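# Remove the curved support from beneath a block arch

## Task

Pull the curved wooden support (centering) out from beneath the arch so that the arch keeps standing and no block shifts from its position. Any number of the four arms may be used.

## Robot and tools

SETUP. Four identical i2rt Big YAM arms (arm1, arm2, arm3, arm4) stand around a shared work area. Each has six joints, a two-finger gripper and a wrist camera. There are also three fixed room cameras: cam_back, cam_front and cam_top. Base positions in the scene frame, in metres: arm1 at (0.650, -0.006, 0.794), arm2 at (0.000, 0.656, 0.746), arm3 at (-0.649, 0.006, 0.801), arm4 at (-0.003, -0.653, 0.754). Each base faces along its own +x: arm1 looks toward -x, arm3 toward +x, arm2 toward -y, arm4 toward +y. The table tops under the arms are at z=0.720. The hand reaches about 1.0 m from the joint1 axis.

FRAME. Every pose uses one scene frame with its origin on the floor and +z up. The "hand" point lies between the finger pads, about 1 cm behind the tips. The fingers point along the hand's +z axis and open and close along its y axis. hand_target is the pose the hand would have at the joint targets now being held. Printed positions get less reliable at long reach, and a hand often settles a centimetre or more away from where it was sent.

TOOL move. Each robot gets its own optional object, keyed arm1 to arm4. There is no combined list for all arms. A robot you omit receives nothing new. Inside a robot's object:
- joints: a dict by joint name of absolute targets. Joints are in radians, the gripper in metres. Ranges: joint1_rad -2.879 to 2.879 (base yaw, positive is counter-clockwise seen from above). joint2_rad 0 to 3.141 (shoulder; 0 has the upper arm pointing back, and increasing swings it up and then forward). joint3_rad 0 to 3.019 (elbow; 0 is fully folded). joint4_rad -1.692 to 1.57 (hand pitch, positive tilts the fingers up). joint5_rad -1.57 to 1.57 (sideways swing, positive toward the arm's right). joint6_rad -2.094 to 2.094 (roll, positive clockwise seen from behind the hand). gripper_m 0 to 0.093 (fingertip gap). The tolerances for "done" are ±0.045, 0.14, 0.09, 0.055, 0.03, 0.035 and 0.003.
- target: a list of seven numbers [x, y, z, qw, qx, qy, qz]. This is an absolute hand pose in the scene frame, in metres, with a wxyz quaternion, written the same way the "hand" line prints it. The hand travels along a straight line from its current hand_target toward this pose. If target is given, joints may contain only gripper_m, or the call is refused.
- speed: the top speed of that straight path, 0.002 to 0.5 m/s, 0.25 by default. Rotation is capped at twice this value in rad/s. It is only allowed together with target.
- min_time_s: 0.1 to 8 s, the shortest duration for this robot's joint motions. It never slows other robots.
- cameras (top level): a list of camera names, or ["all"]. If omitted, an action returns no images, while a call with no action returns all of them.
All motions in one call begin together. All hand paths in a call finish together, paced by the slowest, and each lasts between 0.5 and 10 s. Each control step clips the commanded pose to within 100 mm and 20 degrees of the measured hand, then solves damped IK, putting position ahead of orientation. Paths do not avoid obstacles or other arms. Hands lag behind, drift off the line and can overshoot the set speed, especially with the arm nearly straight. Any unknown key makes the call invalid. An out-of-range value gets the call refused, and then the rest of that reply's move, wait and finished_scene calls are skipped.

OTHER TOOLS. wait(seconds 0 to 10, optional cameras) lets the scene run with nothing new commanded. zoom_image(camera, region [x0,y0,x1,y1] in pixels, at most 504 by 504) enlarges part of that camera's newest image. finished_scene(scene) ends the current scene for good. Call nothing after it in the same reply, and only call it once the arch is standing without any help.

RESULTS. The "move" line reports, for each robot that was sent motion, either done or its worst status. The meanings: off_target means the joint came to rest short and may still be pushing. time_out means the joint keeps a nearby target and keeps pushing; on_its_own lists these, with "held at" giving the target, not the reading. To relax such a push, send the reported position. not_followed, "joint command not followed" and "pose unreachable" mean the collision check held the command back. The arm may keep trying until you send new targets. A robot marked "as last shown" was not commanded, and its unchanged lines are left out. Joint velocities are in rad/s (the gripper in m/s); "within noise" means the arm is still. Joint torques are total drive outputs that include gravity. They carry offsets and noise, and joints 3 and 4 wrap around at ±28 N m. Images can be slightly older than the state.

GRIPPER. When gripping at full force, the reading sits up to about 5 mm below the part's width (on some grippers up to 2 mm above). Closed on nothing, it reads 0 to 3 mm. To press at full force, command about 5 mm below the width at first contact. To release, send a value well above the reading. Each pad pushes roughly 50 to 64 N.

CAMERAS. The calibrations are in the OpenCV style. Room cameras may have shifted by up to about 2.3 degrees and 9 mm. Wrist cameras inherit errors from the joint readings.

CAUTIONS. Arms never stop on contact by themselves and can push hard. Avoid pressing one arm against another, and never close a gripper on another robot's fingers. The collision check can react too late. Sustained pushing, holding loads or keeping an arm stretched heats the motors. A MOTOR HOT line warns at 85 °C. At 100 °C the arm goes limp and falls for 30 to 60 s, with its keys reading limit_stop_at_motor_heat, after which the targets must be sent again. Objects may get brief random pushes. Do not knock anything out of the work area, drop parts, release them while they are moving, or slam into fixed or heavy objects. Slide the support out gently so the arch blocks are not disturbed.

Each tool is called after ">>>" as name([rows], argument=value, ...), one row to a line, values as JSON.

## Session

>>> move(cameras=["cam_top", "cam_front", "cam_back"])

>>> zoom_image(camera="cam_back", region=[60, 130, 540, 410])

>>> zoom_image(camera="cam_front", region=[60, 130, 540, 410])

>>> zoom_image(camera="cam_top", region=[84, 200, 588, 504])

Scene clock: 0.00 s.
Joint torques (N m): no reading
Motor temperatures (°C): arm1=[36 33 36 30 28 30 31] | arm2=[36 31 32 31 32 28 28] | arm3=[30 38 34 31 29 29 34] | arm4=[33 32 32 35 32 27 33]
Heat: arm1: hottest joint1_rad 36 °C; arm2: hottest joint1_rad 36 °C; arm3: hottest joint2_rad 38 °C; arm4: hottest joint4_rad 35 °C.
Joint velocities: within noise
arm1.joint_positions: joint1_rad=-0.792 joint2_rad=+0.597 joint3_rad=+1.317 joint4_rad=-1.235 joint5_rad=+0.036 joint6_rad=+0.139 gripper_m=+0.09396
arm1.joint_status: not commanded
arm1.hand: x=+0.4866 y=+0.1760 z=+1.3259 quat_wxyz=(-0.185, +0.761, -0.404, -0.473) (m; scene frame)
arm1.hand_target: x=+0.4882 y=+0.1742 z=+1.3369 quat_wxyz=(-0.188, +0.755, -0.401, -0.483) (m; scene frame)
arm1.hand_status: not commanded
arm2.joint_positions: joint1_rad=+0.031 joint2_rad=+0.603 joint3_rad=+1.457 joint4_rad=-1.387 joint5_rad=-0.263 joint6_rad=+0.761 gripper_m=+0.09396
arm2.joint_status: not commanded
arm2.hand: x=+0.0421 y=+0.4486 z=+1.3126 quat_wxyz=(-0.497, -0.768, -0.393, +0.094) (m; scene frame)
arm2.hand_target: x=+0.0421 y=+0.4516 z=+1.3209 quat_wxyz=(-0.505, -0.763, -0.391, +0.098) (m; scene frame)
arm2.hand_status: not commanded
arm3.joint_positions: joint1_rad=+0.554 joint2_rad=+0.643 joint3_rad=+1.438 joint4_rad=-1.241 joint5_rad=+0.294 joint6_rad=+0.554 gripper_m=+0.09396
arm3.joint_status: not commanded
arm3.hand: x=-0.4138 y=+0.1037 z=+1.3791 quat_wxyz=(-0.507, -0.061, -0.841, -0.178) (m; scene frame)
arm3.hand_target: x=-0.4167 y=+0.1018 z=+1.3926 quat_wxyz=(-0.517, -0.063, -0.833, -0.186) (m; scene frame)
arm3.hand_status: not commanded
arm4.joint_positions: joint1_rad=-0.454 joint2_rad=+0.631 joint3_rad=+1.450 joint4_rad=-1.565 joint5_rad=-0.075 joint6_rad=-0.150 gripper_m=+0.09396
arm4.joint_status: not commanded
arm4.hand: x=+0.0668 y=-0.4724 z=+1.2759 quat_wxyz=(-0.346, +0.552, -0.728, -0.214) (m; scene frame)
arm4.hand_target: x=+0.0658 y=-0.4742 z=+1.2836 quat_wxyz=(-0.354, +0.550, -0.724, -0.218) (m; scene frame)
arm4.hand_status: not commanded
pictures: cam_back, cam_front, cam_top

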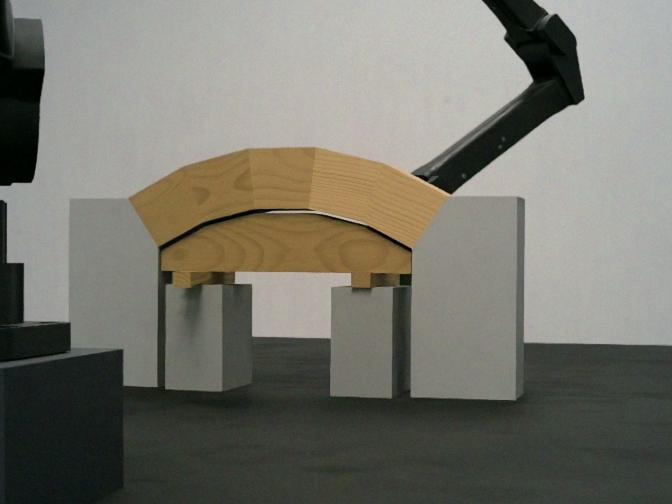

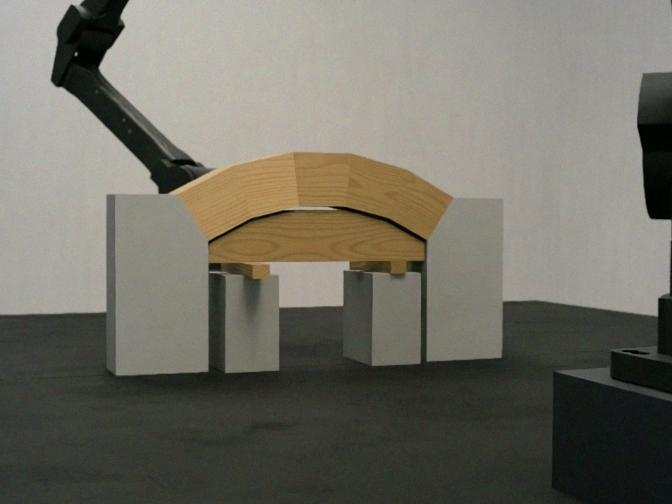

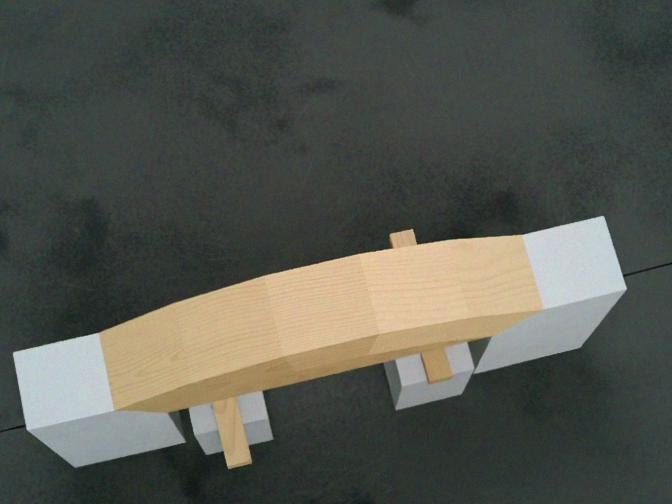

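Scaled by 1.050 from the camera's 672x504 image, which has a finer 960x720 frame.

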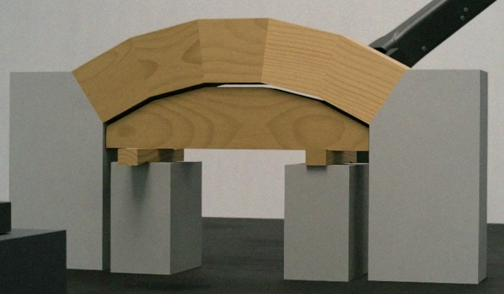

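Scaled by 1.050 from the camera's 672x504 image, which has a finer 960x720 frame.

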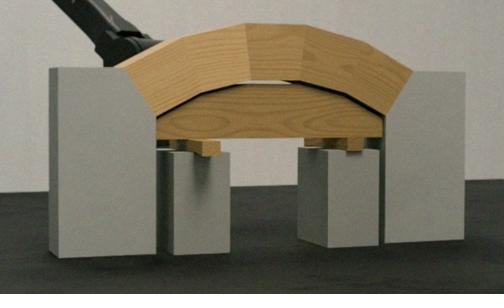

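Scaled by 1.000.

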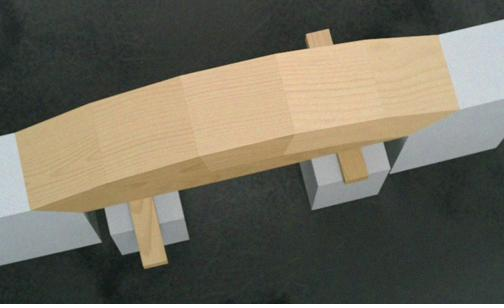

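>>> move(arm3={"target": [-0.225, 0.0905, 0.87, 0.7070, 0.0141, 0.7070, -0.0141], "speed": 0.5, "joints": {"gripper_m": 0.055}}, arm1={"target": [0.235, -0.0995, 0.87, 0.0141, -0.7070, 0.0141, 0.7070], "speed": 0.5, "joints": {"gripper_m": 0.055}})

>>> move(arm3={"target": [-0.1267, 0.0777, 0.827, 0.7070, 0.0141, 0.7070, -0.0141], "speed": 0.2}, arm1={"target": [0.0907, -0.0955, 0.83, 0.0141, -0.7070, 0.0141, 0.7070], "speed": 0.2}, cameras=["arm1_cam_wrist", "arm3_cam_wrist", "cam_top", "cam_front", "cam_back"])

Scene clock: 5.20 s.
Joint torques (N m): arm1=[-0.09 -6.53 1.54 3.49 -0.1 -0.24] | arm2=[1.08 3.72 9.26 2.33 -0.01 -0.07] | arm3=[-0.97 -7.71 2.36 2.17 0 -0.01] | arm4=[-1.9 3.55 8.57 2.09 0.01 0.03]
Motor temperatures (°C): arm1=[36 33 36 30 28 30 31] | arm2=[36 31 32 31 32 28 28] | arm3=[30 38 35 31 29 29 34] | arm4=[33 32 32 35 32 27 33]
Heat: arm1: hottest joint1_rad 36 °C; arm2: hottest joint1_rad 36 °C; arm3: hottest joint2_rad 38 °C; arm4: hottest joint4_rad 35 °C.
move: arm1 off_target; arm3 off_target
Joint velocities: within noise
arm1.joint_positions: joint1_rad=+0.415 joint2_rad=+1.882 joint3_rad=+0.263 joint4_rad=+1.560 joint5_rad=+0.441 joint6_rad=+0.039 gripper_m=+0.05509
arm1.joint_status: all done
arm1.hand: x=+0.2385 y=-0.0953 z=+0.8699 quat_wxyz=(-0.016, +0.724, -0.021, -0.689) (m; scene frame)
arm1.hand_target: x=+0.2350 y=-0.0996 z=+0.8703 quat_wxyz=(-0.015, +0.719, -0.016, -0.695) (m; scene frame)
arm1.hand_status: off_target (0.005 m and 2.9 deg from the pose sent, 0.589 m and 56.6 deg at the start; pose on its path clipped on 37 of 91 steps; a joint's target at an end of its range on 25 of 91 steps)
arm2, arm4: as last shown
arm3.joint_positions: joint1_rad=+0.328 joint2_rad=+1.884 joint3_rad=+0.274 joint4_rad=+1.536 joint5_rad=+0.405 joint6_rad=+0.037 gripper_m=+0.05509
arm3.joint_status: all done
arm3.hand: x=-0.2304 y=+0.0927 z=+0.8680 quat_wxyz=(-0.680, -0.015, -0.733, +0.013) (m; scene frame)
arm3.hand_target: x=-0.2248 y=+0.0906 z=+0.8705 quat_wxyz=(-0.687, -0.017, -0.726, +0.016) (m; scene frame)
arm3.hand_status: off_target (0.006 m and 4.3 deg from the pose sent, 0.543 m and 35.9 deg at the start; pose on its path clipped on 18 of 91 steps; a joint's target at an end of its range on 33 of 91 steps)
pictures: none

Scene clock: 6.63 s.
Joint torques (N m): arm1=[-1.2 -11.05 3.22 1.69 -0.1 -0.25] | arm2=[1.14 3.66 9.37 2.26 -0.02 -0.06] | arm3=[-1.38 -10.99 3.21 2.14 0.01 -0.04] | arm4=[-0.85 3.84 8.61 2.13 0 0.01]
Motor temperatures (°C): arm1=[36 33 36 30 28 30 31] | arm2=[36 31 33 31 32 28 28] | arm3=[30 38 35 31 29 29 34] | arm4=[33 32 32 35 32 27 33]
Heat: arm1: hottest joint1_rad 36 °C; arm2: hottest joint1_rad 36 °C; arm3: hottest joint2_rad 38 °C; arm4: hottest joint4_rad 35 °C.
move: arm1 off_target; arm3 done
Joint velocities: within noise
arm1.joint_positions: joint1_rad=+0.282 joint2_rad=+2.103 joint3_rad=+0.650 joint4_rad=+1.470 joint5_rad=+0.287 joint6_rad=+0.022 gripper_m=+0.05509
arm1.joint_status: not commanded
arm1.hand: x=+0.0978 y=-0.0999 z=+0.8427 quat_wxyz=(-0.004, +0.700, -0.017, -0.714) (m; scene frame)
arm1.hand_target: x=+0.0913 y=-0.0955 z=+0.8302 quat_wxyz=(-0.014, +0.707, -0.014, -0.707) (m; scene frame)
arm1.hand_status: off_target (0.015 m and 1.7 deg from the pose sent, 0.153 m and 2.9 deg at the start)
arm2, arm4: as last shown
arm3.joint_positions: joint1_rad=+0.194 joint2_rad=+2.116 joint3_rad=+0.550 joint4_rad=+1.538 joint5_rad=+0.268 joint6_rad=+0.019 gripper_m=+0.05509
arm3.joint_status: not commanded
arm3.hand: x=-0.1322 y=+0.0803 z=+0.8268 quat_wxyz=(-0.695, -0.015, -0.719, +0.011) (m; scene frame)
arm3.hand_target: x=-0.1267 y=+0.0778 z=+0.8272 quat_wxyz=(-0.701, -0.015, -0.712, +0.015) (m; scene frame)
arm3.hand_status: done (0.006 m and 2.0 deg from the pose sent, 0.113 m and 4.3 deg at the start; a joint's target at an end of its range on 43 of 43 steps)
pictures: arm1_cam_wrist, arm3_cam_wrist, cam_back, cam_front, cam_top
camera_calibration:
arm1_cam_wrist: T_world_to_cam=[[0.0443572, 0.998844, -0.0185205, 0.10995], [0.562849, -0.0403031, -0.825576, 0.639845], [-0.825368, 0.026196, -0.563987, 0.686426], [0, 0, 0, 1]] pos_world=[0.201541, -0.102017, 0.917412]
arm3_cam_wrist: T_world_to_cam=[[-0.0226969, -0.999695, -0.00973147, 0.0862409], [-0.635976, 0.0219482, -0.771397, 0.553856], [0.771375, -0.0113193, -0.63628, 0.756753], [0, 0, 0, 1]] pos_world=[-0.229544, 0.0826244, 0.909589]

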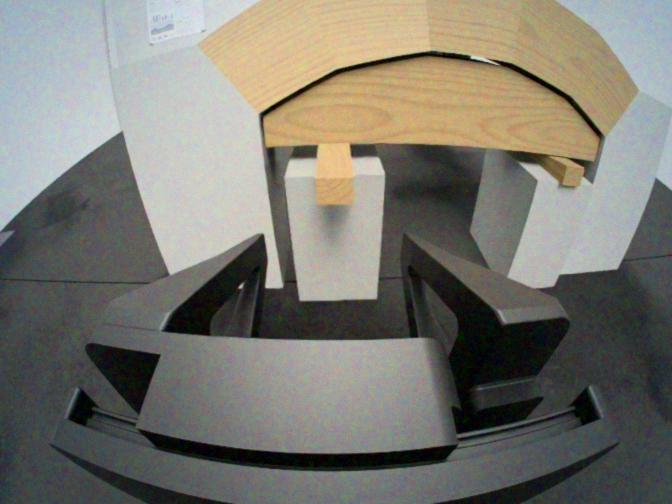

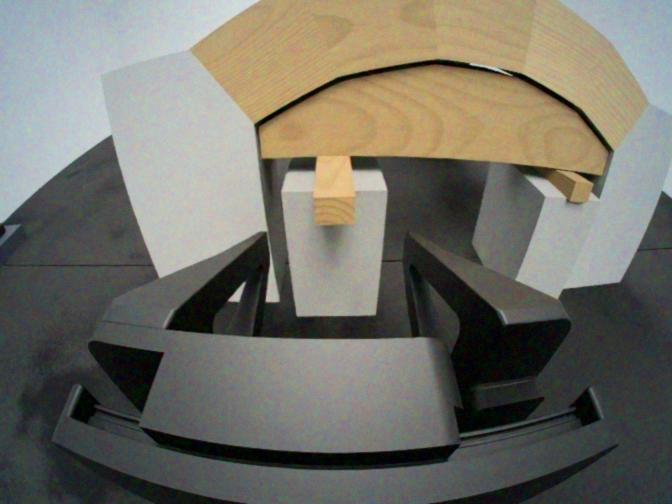

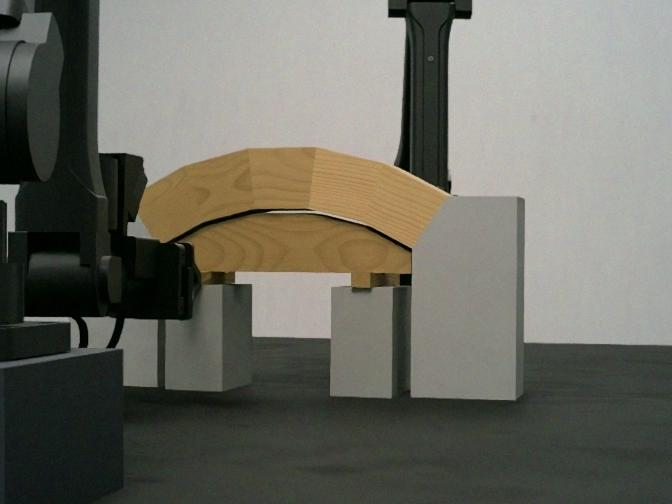

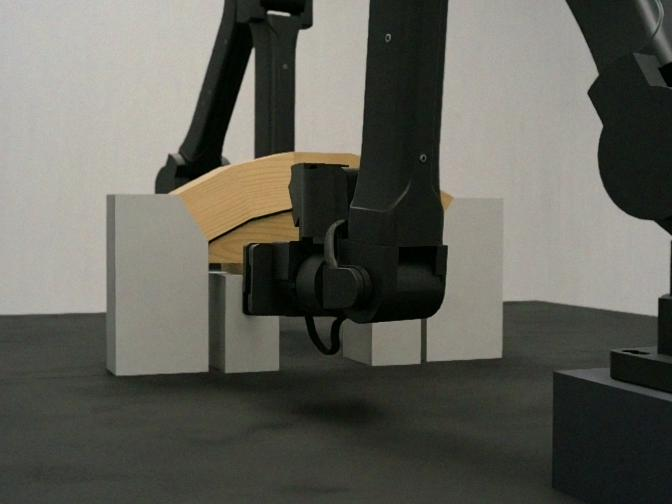

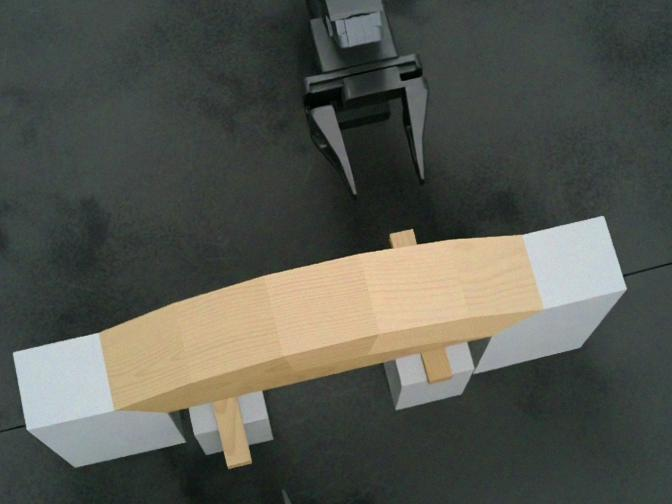

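>>> move(arm3={"target": [-0.0896, 0.0765, 0.823, 0.7070, 0.0141, 0.7070, -0.0141], "speed": 0.08}, arm1={"target": [0.0394, -0.0934, 0.828, 0.0141, -0.7070, 0.0141, 0.7070], "speed": 0.08}, cameras=["arm1_cam_wrist", "arm3_cam_wrist", "cam_front", "cam_back"])

>>> zoom_image(camera="cam_front", region=[180, 220, 320, 340])

>>> zoom_image(camera="cam_back", region=[120, 220, 280, 340])

Scene clock: 8.33 s.
Joint torques (N m): arm1=[-1.55 -12.57 4.34 1.61 -0.12 -0.25] | arm2=[1.32 3.66 9.36 2.28 -0.02 -0.07] | arm3=[-0.97 -11.63 4 1.01 -0.03 -0.04] | arm4=[-1.03 4.13 8.66 2.1 0.01 -0.03]
Motor temperatures (°C): arm1=[36 33 36 30 28 30 31] | arm2=[36 31 33 31 32 28 28] | arm3=[30 38 35 31 29 29 34] | arm4=[33 32 32 35 32 27 33]
Heat: arm1: hottest joint1_rad 36 °C; arm2: hottest joint1_rad 36 °C; arm3: hottest joint2_rad 38 °C; arm4: hottest joint4_rad 35 °C.
move: arm1 off_target; arm3 done
Joint velocities: within noise
arm1.joint_positions: joint1_rad=+0.251 joint2_rad=+2.134 joint3_rad=+0.784 joint4_rad=+1.364 joint5_rad=+0.256 joint6_rad=+0.022 gripper_m=+0.05509
arm1.joint_status: not commanded
arm1.hand: x=+0.0484 y=-0.0990 z=+0.8407 quat_wxyz=(-0.005, +0.701, -0.016, -0.713) (m; scene frame)
arm1.hand_target: x=+0.0402 y=-0.0933 z=+0.8282 quat_wxyz=(-0.014, +0.707, -0.014, -0.707) (m; scene frame)
arm1.hand_status: off_target (0.016 m and 1.5 deg from the pose sent, 0.061 m and 1.7 deg at the start)
arm2, arm4: as last shown
arm3.joint_positions: joint1_rad=+0.171 joint2_rad=+2.148 joint3_rad=+0.650 joint4_rad=+1.512 joint5_rad=+0.243 joint6_rad=+0.015 gripper_m=+0.05509
arm3.joint_status: not commanded
arm3.hand: x=-0.0962 y=+0.0804 z=+0.8294 quat_wxyz=(-0.709, -0.016, -0.705, +0.008) (m; scene frame)
arm3.hand_target: x=-0.0898 y=+0.0765 z=+0.8231 quat_wxyz=(-0.707, -0.014, -0.707, +0.014) (m; scene frame)
arm3.hand_status: done (0.010 m and 0.8 deg from the pose sent, 0.043 m and 2.0 deg at the start)
pictures: arm1_cam_wrist, arm3_cam_wrist, cam_back, cam_front
camera_calibration:
arm1_cam_wrist: T_world_to_cam=[[0.0436956, 0.998903, -0.0168106, 0.109758], [0.565509, -0.0386018, -0.823838, 0.664496], [-0.823584, 0.0264916, -0.566575, 0.646581], [0, 0, 0, 1]] pos_world=[0.151939, -0.101116, 0.91562]
arm3_cam_wrist: T_world_to_cam=[[-0.01923, -0.999684, -0.0161665, 0.092776], [-0.604145, 0.024502, -0.796498, 0.602403], [0.796643, -0.00554969, -0.604425, 0.706194], [0, 0, 0, 1]] pos_world=[-0.196862, 0.0819058, 0.908154]

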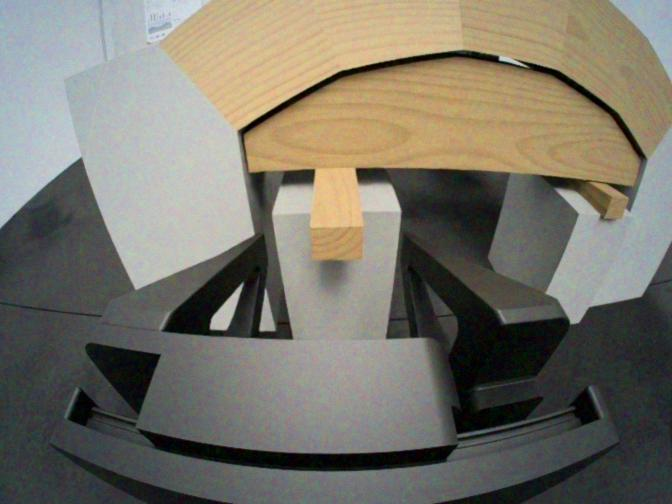

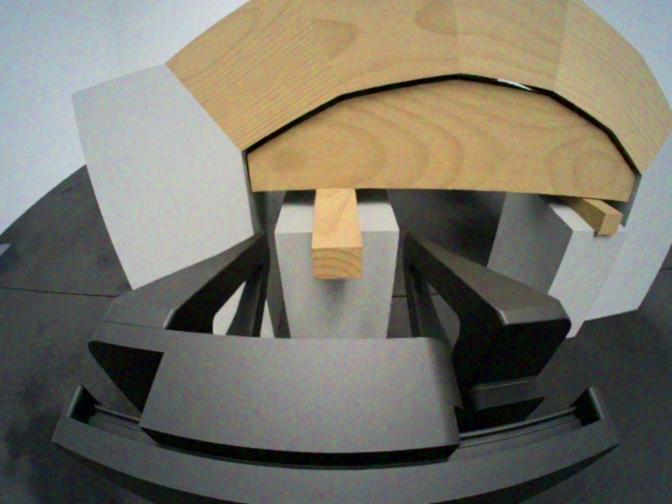

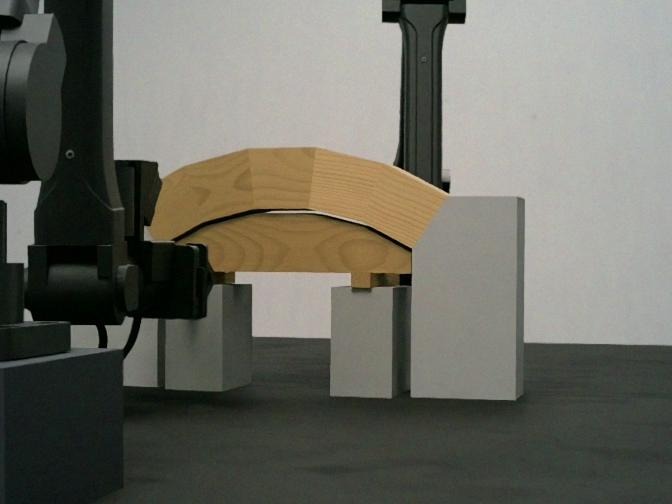

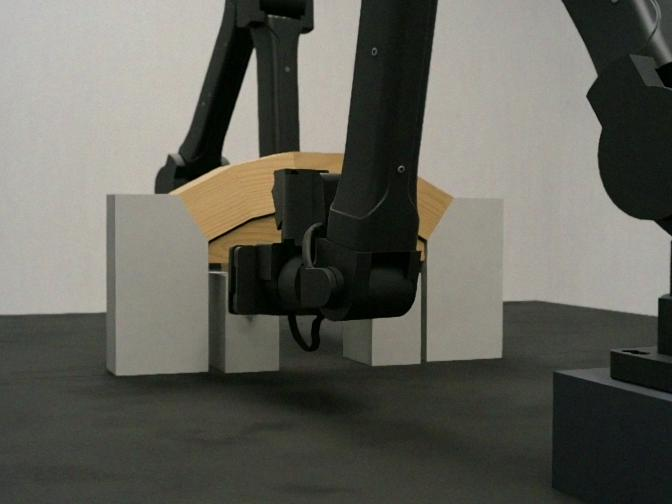

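Scaled by 3.600 from the camera's 672x504 image, which has a finer 960x720 frame.

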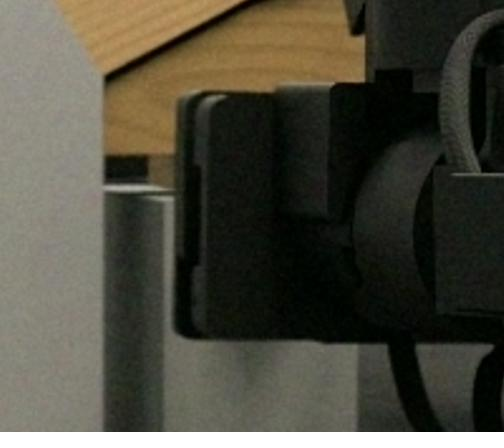

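Scaled by 3.150 from the camera's 672x504 image, which has a finer 960x720 frame.

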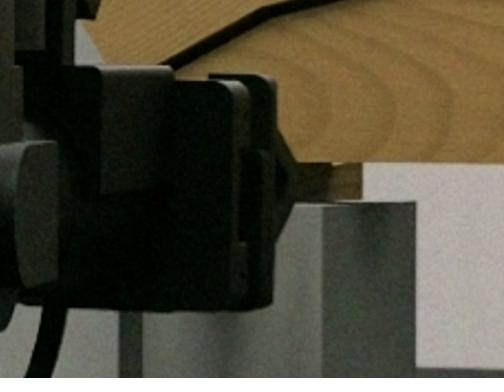

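>>> move(arm3={"joints": {"gripper_m": 0.013}}, arm1={"joints": {"gripper_m": 0.013}})

>>> move(arm3={"target": [-0.1595, 0.0793, 0.8265, 0.7070, 0.0141, 0.7070, -0.0141], "speed": 0.08}, arm1={"target": [0.1093, -0.0962, 0.829, 0.0141, -0.7070, 0.0141, 0.7070], "speed": 0.08}, cameras=["arm1_cam_wrist", "arm3_cam_wrist", "cam_top", "cam_front"])

Scene clock: 9.50 s.
Joint torques (N m): arm1=[-1.38 -12.69 4.49 1.66 -0.11 -0.23] | arm2=[1.26 3.84 9.37 2.33 -0.02 -0.07] | arm3=[-1.03 -11.93 4.03 0.99 -0.03 0] | arm4=[-0.91 4.25 8.54 2.18 -0.01 0.01]
Motor temperatures (°C): arm1=[36 33 36 30 28 30 31] | arm2=[36 31 33 31 32 28 28] | arm3=[30 38 35 31 29 29 34] | arm4=[33 32 32 35 32 27 33]
Heat: arm1: hottest joint1_rad 36 °C; arm2: hottest joint1_rad 36 °C; arm3: hottest joint2_rad 38 °C; arm4: hottest joint4_rad 35 °C.
move: arm1 off_target; arm3 off_target
Joint velocities: within noise
arm1.joint_positions: joint1_rad=+0.251 joint2_rad=+2.135 joint3_rad=+0.785 joint4_rad=+1.364 joint5_rad=+0.256 joint6_rad=+0.021 gripper_m=+0.01701
arm1.joint_status: gripper_m off_target (ended at +0.01704, target +0.01300)
arm1.hand: x=+0.0483 y=-0.0990 z=+0.8406 quat_wxyz=(-0.005, +0.701, -0.016, -0.713) (m; scene frame)
arm1.hand_target: x=+0.0402 y=-0.0933 z=+0.8281 quat_wxyz=(-0.014, +0.707, -0.014, -0.707) (m; scene frame)
arm1.hand_status: not commanded
arm2, arm4: as last shown
arm3.joint_positions: joint1_rad=+0.171 joint2_rad=+2.148 joint3_rad=+0.650 joint4_rad=+1.512 joint5_rad=+0.243 joint6_rad=+0.012 gripper_m=+0.01739
arm3.joint_status: gripper_m off_target (ended at +0.01742, target +0.01300)
arm3.hand: x=-0.0962 y=+0.0804 z=+0.8294 quat_wxyz=(-0.709, -0.015, -0.705, +0.009) (m; scene frame)
arm3.hand_target: x=-0.0898 y=+0.0765 z=+0.8232 quat_wxyz=(-0.707, -0.014, -0.707, +0.014) (m; scene frame)
arm3.hand_status: not commanded
pictures: none

Scene clock: 11.00 s.
Joint torques (N m): arm1=[0.67 -13.68 0.5 2.8 0.1 -0.22] | arm2=[1.26 3.9 9.33 2.25 -0.02 -0.06] | arm3=[0.5 -12.63 -0.01 1.37 0.28 0.16] | arm4=[-0.85 4.37 8.62 2.07 0.01 0.03]
Motor temperatures (°C): arm1=[36 33 36 30 28 30 31] | arm2=[36 31 33 31 32 28 28] | arm3=[30 38 35 31 29 29 34] | arm4=[33 32 32 35 32 27 33]
Heat: arm1: hottest joint1_rad 36 °C; arm2: hottest joint1_rad 36 °C; arm3: hottest joint2_rad 38 °C; arm4: hottest joint4_rad 35 °C.
move: arm1 done; arm3 off_target
Joint velocities: within noise
arm1.joint_positions: joint1_rad=+0.269 joint2_rad=+2.135 joint3_rad=+0.640 joint4_rad=+1.491 joint5_rad=+0.295 joint6_rad=+0.021 gripper_m=+0.01701
arm1.joint_status: not commanded
arm1.hand: x=+0.1034 y=-0.0900 z=+0.8278 quat_wxyz=(-0.014, +0.707, -0.022, -0.707) (m; scene frame)
arm1.hand_target: x=+0.1092 y=-0.0961 z=+0.8289 quat_wxyz=(-0.014, +0.707, -0.014, -0.707) (m; scene frame)
arm1.hand_status: done (0.009 m and 0.9 deg from the pose sent, 0.062 m and 1.5 deg at the start)
arm2, arm4: as last shown
arm3.joint_positions: joint1_rad=+0.203 joint2_rad=+2.101 joint3_rad=+0.490 joint4_rad=+1.555 joint5_rad=+0.294 joint6_rad=+0.015 gripper_m=+0.01739
arm3.joint_status: not commanded
arm3.hand: x=-0.1544 y=+0.0754 z=+0.8245 quat_wxyz=(-0.685, -0.016, -0.728, +0.021) (m; scene frame)
arm3.hand_target: x=-0.1590 y=+0.0793 z=+0.8269 quat_wxyz=(-0.685, -0.016, -0.728, +0.016) (m; scene frame)
arm3.hand_status: off_target (0.007 m and 3.6 deg from the pose sent, 0.063 m and 0.7 deg at the start; a joint's target at an end of its range on 36 of 45 steps)
pictures: arm1_cam_wrist, arm3_cam_wrist, cam_front, cam_top
camera_calibration:
arm1_cam_wrist: T_world_to_cam=[[0.0650687, 0.997824, -0.0106363, 0.0907234], [0.579064, -0.0464375, -0.813959, 0.612931], [-0.812682, 0.0468041, -0.580825, 0.696762], [0, 0, 0, 1]] pos_world=[0.205416, -0.0946743, 0.904563]
arm3_cam_wrist: T_world_to_cam=[[-0.0390524, -0.999234, 0.00247276, 0.0681185], [-0.655878, 0.0237662, -0.754493, 0.520981], [0.753856, -0.0310866, -0.656304, 0.787606], [0, 0, 0, 1]] pos_world=[-0.249382, 0.0801686, 0.909817]

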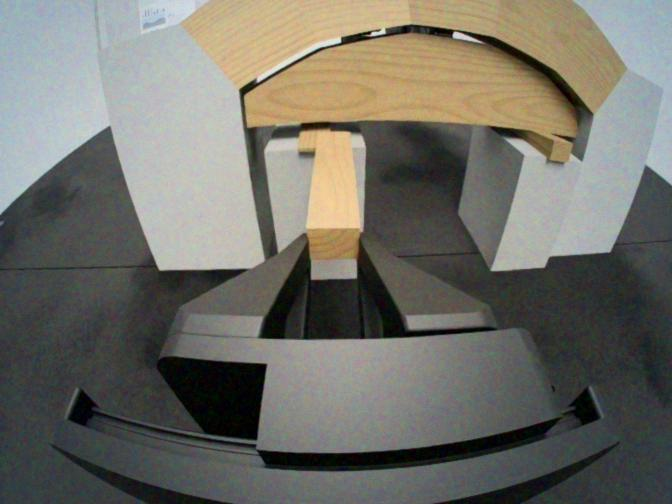

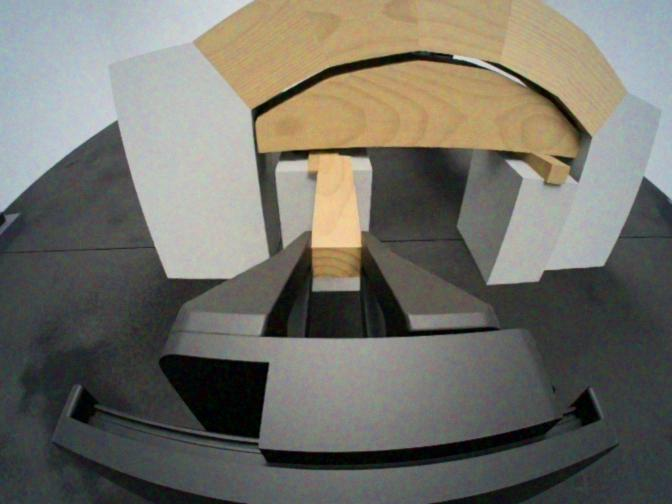

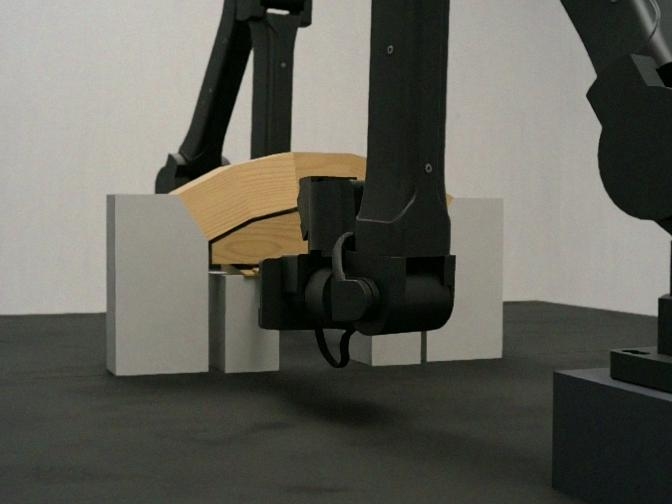

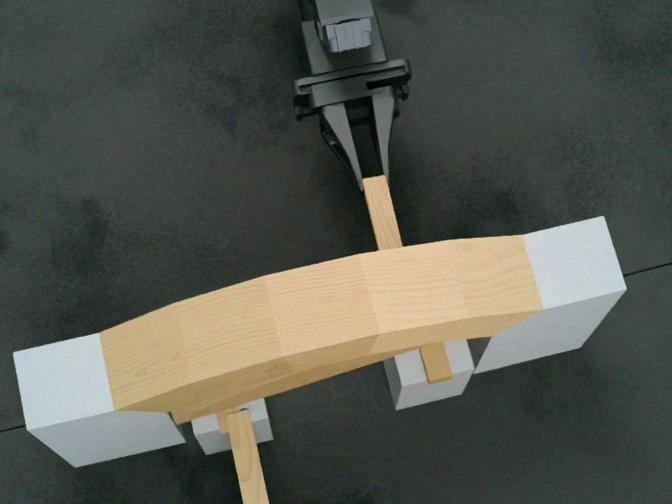

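>>> move(arm3={"target": [-0.2295, 0.0821, 0.829, 0.7070, 0.0141, 0.7070, -0.0141], "speed": 0.1}, arm1={"target": [0.1793, -0.099, 0.834, 0.0141, -0.7070, 0.0141, 0.7070], "speed": 0.1}, cameras=["cam_top", "arm1_cam_wrist", "arm3_cam_wrist"])

>>> move(arm3={"target": [-0.22, 0.30, 0.80, 0.6012, -0.2296, 0.7424, 0.1860], "speed": 0.4}, arm1={"target": [0.22, -0.30, 0.81, 0.1871, 0.7420, 0.2310, -0.6009], "speed": 0.4}, cameras=["cam_back", "cam_front"])

Scene clock: 12.83 s.
Joint torques (N m): arm1=[0.62 -12.45 -0.06 3.55 0.14 -0.07] | arm2=[1.32 4.01 9.35 2.22 -0.02 -0.06] | arm3=[0.91 -11.52 -0.49 1.39 0.35 0.18] | arm4=[-0.85 3.78 8.64 2.11 0.03 0.04]
Motor temperatures (°C): arm1=[36 34 36 30 28 30 32] | arm2=[36 31 33 31 32 28 28] | arm3=[30 38 35 31 29 29 34] | arm4=[33 32 33 35 32 27 33]
Heat: arm1: hottest joint1_rad 36 °C; arm2: hottest joint1_rad 36 °C; arm3: hottest joint2_rad 38 °C; arm4: hottest joint4_rad 35 °C.
move: arm1 off_target; arm3 off_target
Joint velocities: within noise
arm1.joint_positions: joint1_rad=+0.337 joint2_rad=+2.090 joint3_rad=+0.448 joint4_rad=+1.560 joint5_rad=+0.366 joint6_rad=+0.021 gripper_m=+0.01701
arm1.joint_status: not commanded
arm1.hand: x=+0.1771 y=-0.0931 z=+0.8205 quat_wxyz=(-0.025, +0.732, -0.014, -0.681) (m; scene frame)
arm1.hand_target: x=+0.1790 y=-0.0989 z=+0.8342 quat_wxyz=(-0.015, +0.720, -0.016, -0.694) (m; scene frame)
arm1.hand_status: off_target (0.015 m and 4.3 deg from the pose sent, 0.077 m and 0.9 deg at the start; a joint's target at an end of its range on 30 of 43 steps)
arm2, arm4: as last shown
arm3.joint_positions: joint1_rad=+0.289 joint2_rad=+2.025 joint3_rad=+0.299 joint4_rad=+1.555 joint5_rad=+0.392 joint6_rad=+0.054 gripper_m=+0.01739
arm3.joint_status: not commanded
arm3.hand: x=-0.2283 y=+0.0783 z=+0.8211 quat_wxyz=(-0.646, -0.020, -0.762, +0.029) (m; scene frame)
arm3.hand_target: x=-0.2291 y=+0.0822 z=+0.8294 quat_wxyz=(-0.653, -0.023, -0.757, +0.021) (m; scene frame)
arm3.hand_status: off_target (0.009 m and 9.6 deg from the pose sent, 0.076 m and 3.6 deg at the start; a joint's target at an end of its range on 43 of 43 steps)
pictures: arm1_cam_wrist, arm3_cam_wrist, cam_top
camera_calibration:
arm1_cam_wrist: T_world_to_cam=[[0.0681397, 0.997507, 0.0183258, 0.0646544], [0.637258, -0.0293833, -0.77009, 0.519416], [-0.767632, 0.064152, -0.637672, 0.792923], [0, 0, 0, 1]] pos_world=[0.273266, -0.100099, 0.904437]
arm3_cam_wrist: T_world_to_cam=[[-0.0548875, -0.998429, 0.0112554, 0.0572177], [-0.73029, 0.0324545, -0.682366, 0.392976], [0.680929, -0.045673, -0.730924, 0.887036], [0, 0, 0, 1]] pos_world=[-0.313882, 0.0848876, 0.915866]

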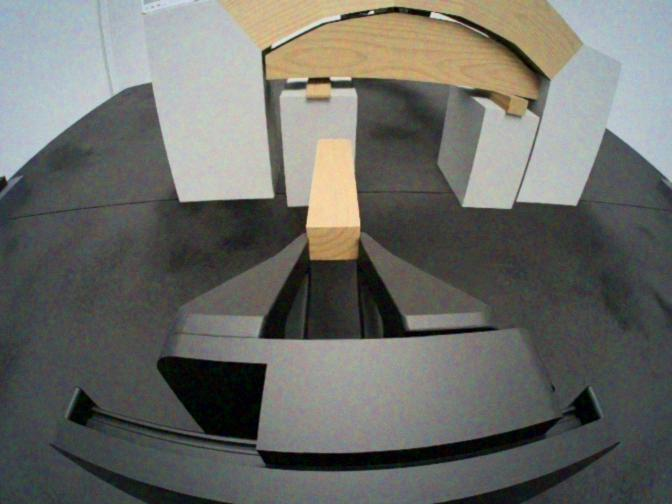

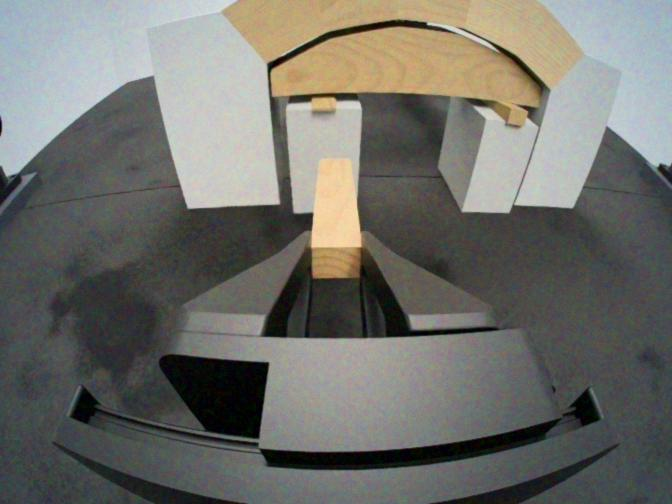

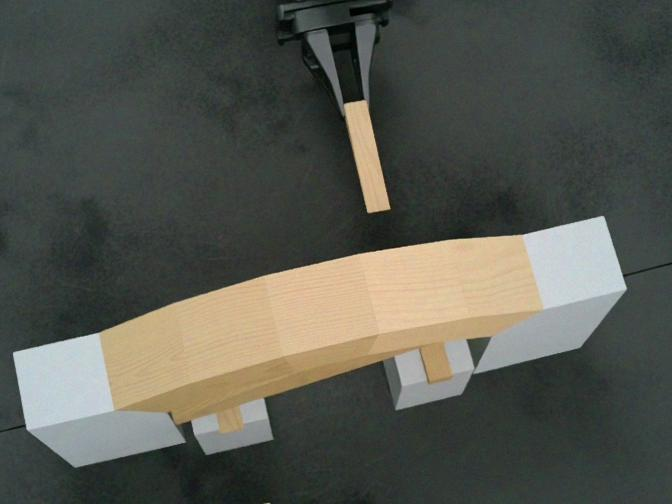

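Scene clock: 14.50 s.
Joint torques (N m): arm1=[0.32 -12.69 2.82 1.84 -0.12 -0.23] | arm2=[1.26 3.72 9.37 2.33 -0.02 -0.06] | arm3=[0.62 -10.52 3.77 1.1 -0.03 -0.02] | arm4=[-1.2 4.37 8.69 2.06 0 0.04]
Motor temperatures (°C): arm1=[36 34 36 30 28 30 32] | arm2=[36 31 33 31 32 28 28] | arm3=[30 38 35 31 29 29 34] | arm4=[33 32 33 35 32 27 33]
Heat: arm1: hottest joint1_rad 36 °C; arm2: hottest joint1_rad 36 °C; arm3: hottest joint2_rad 38 °C; arm4: hottest joint4_rad 35 °C.
move: arm1 off_target; arm3 done
Joint velocities: within noise
arm1.joint_positions: joint1_rad=+0.612 joint2_rad=+2.012 joint3_rad=+0.506 joint4_rad=+1.277 joint5_rad=-0.006 joint6_rad=+0.020 gripper_m=+0.01701
arm1.joint_status: not commanded
arm1.hand: x=+0.2251 y=-0.2898 z=+0.7994 quat_wxyz=(+0.184, +0.751, +0.224, -0.593) (m; scene frame)
arm1.hand_target: x=+0.2203 y=-0.2999 z=+0.8101 quat_wxyz=(+0.187, +0.742, +0.231, -0.601) (m; scene frame)
arm1.hand_status: off_target (0.016 m and 1.7 deg from the pose sent, 0.211 m and 38.4 deg at the start)
arm2, arm4: as last shown
arm3.joint_positions: joint1_rad=+0.557 joint2_rad=+2.035 joint3_rad=+0.513 joint4_rad=+1.327 joint5_rad=+0.006 joint6_rad=+0.012 gripper_m=+0.01739
arm3.joint_status: not commanded
arm3.hand: x=-0.2227 y=+0.2932 z=+0.8048 quat_wxyz=(-0.603, +0.222, -0.743, -0.186) (m; scene frame)
arm3.hand_target: x=-0.2202 y=+0.2999 z=+0.8001 quat_wxyz=(-0.601, +0.230, -0.742, -0.186) (m; scene frame)
arm3.hand_status: done (0.009 m and 0.9 deg from the pose sent, 0.223 m and 38.3 deg at the start; a joint's target at an end of its range on 1 of 50 steps)
pictures: cam_back, cam_front

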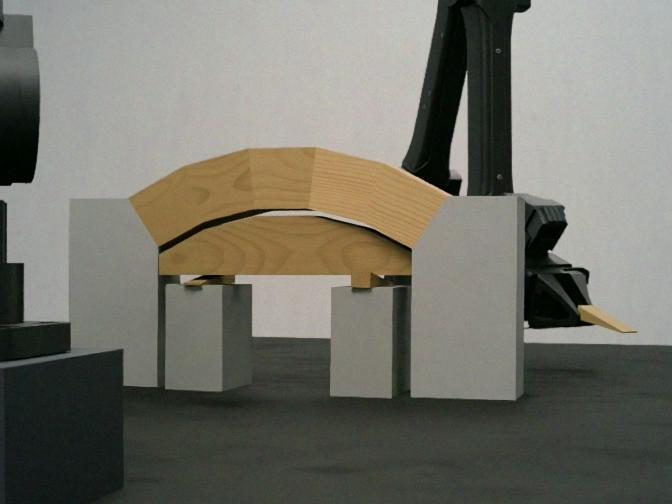

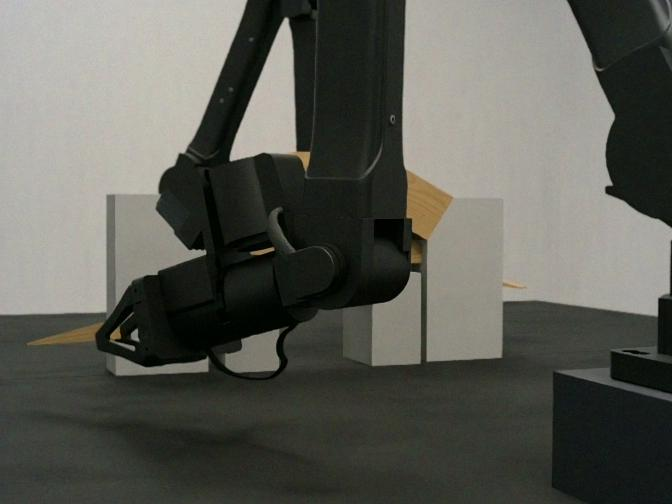

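>>> move(arm3={"target": [-0.22, 0.30, 0.742, 0.6012, -0.2296, 0.7424, 0.1860], "speed": 0.12}, arm1={"target": [0.22, -0.30, 0.755, 0.1871, 0.7420, 0.2310, -0.6009], "speed": 0.12}, cameras=["cam_back", "cam_front"])

Scene clock: 15.97 s.
Joint torques (N m): arm1=[0.38 -10.93 1.51 3.63 -0.07 -0.23] | arm2=[1.14 3.6 9.35 2.26 -0.01 -0.05] | arm3=[0.44 -11.81 1.52 2.3 -0.02 -0.02] | arm4=[-0.97 3.9 8.58 2.14 -0.02 0.05]
Motor temperatures (°C): arm1=[36 34 36 30 28 30 32] | arm2=[36 31 33 31 32 28 28] | arm3=[30 38 35 31 29 29 34] | arm4=[33 32 33 35 32 27 33]
Heat: arm1: hottest joint1_rad 36 °C; arm2: hottest joint1_rad 36 °C; arm3: hottest joint2_rad 38 °C; arm4: hottest joint4_rad 35 °C.
move: arm1 done; arm3 done
Joint velocities: within noise
arm1.joint_positions: joint1_rad=+0.612 joint2_rad=+2.189 joint3_rad=+0.564 joint4_rad=+1.398 joint5_rad=-0.006 joint6_rad=+0.020 gripper_m=+0.01701
arm1.joint_status: not commanded
arm1.hand: x=+0.2197 y=-0.2928 z=+0.7557 quat_wxyz=(+0.184, +0.751, +0.224, -0.594) (m; scene frame)
arm1.hand_target: x=+0.2202 y=-0.3000 z=+0.7551 quat_wxyz=(+0.187, +0.742, +0.231, -0.601) (m; scene frame)
arm1.hand_status: done (0.007 m and 1.6 deg from the pose sent, 0.046 m and 1.7 deg at the start)
arm2.joint_positions: joint1_rad=+0.031 joint2_rad=+0.603 joint3_rad=+1.457 joint4_rad=-1.387 joint5_rad=-0.263 joint6_rad=+0.761 gripper_m=+0.09396
arm2.joint_status: not commanded
arm2.hand: x=+0.0421 y=+0.4486 z=+1.3126 quat_wxyz=(-0.497, -0.768, -0.393, +0.094) (m; scene frame)
arm2.hand_target: x=+0.0421 y=+0.4516 z=+1.3209 quat_wxyz=(-0.505, -0.763, -0.391, +0.098) (m; scene frame)
arm2.hand_status: not commanded
arm3.joint_positions: joint1_rad=+0.557 joint2_rad=+2.261 joint3_rad=+0.585 joint4_rad=+1.457 joint5_rad=+0.006 joint6_rad=+0.012 gripper_m=+0.01739
arm3.joint_status: not commanded
arm3.hand: x=-0.2206 y=+0.2945 z=+0.7412 quat_wxyz=(-0.594, +0.224, -0.751, -0.183) (m; scene frame)
arm3.hand_target: x=-0.2200 y=+0.2999 z=+0.7421 quat_wxyz=(-0.601, +0.230, -0.743, -0.186) (m; scene frame)
arm3.hand_status: done (0.006 m and 1.4 deg from the pose sent, 0.063 m and 0.9 deg at the start)
arm4.joint_positions: joint1_rad=-0.454 joint2_rad=+0.631 joint3_rad=+1.450 joint4_rad=-1.565 joint5_rad=-0.075 joint6_rad=-0.150 gripper_m=+0.09396
arm4.joint_status: not commanded
arm4.hand: x=+0.0668 y=-0.4724 z=+1.2759 quat_wxyz=(-0.346, +0.552, -0.728, -0.214) (m; scene frame)
arm4.hand_target: x=+0.0658 y=-0.4742 z=+1.2836 quat_wxyz=(-0.354, +0.550, -0.724, -0.218) (m; scene frame)
arm4.hand_status: not commanded
pictures: cam_back, cam_front

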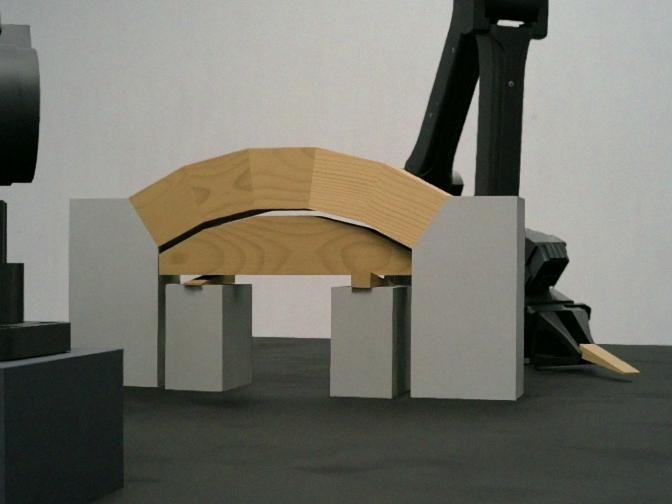

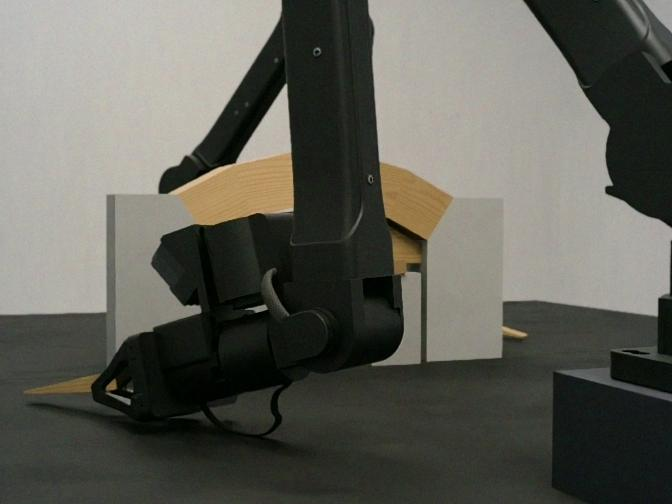

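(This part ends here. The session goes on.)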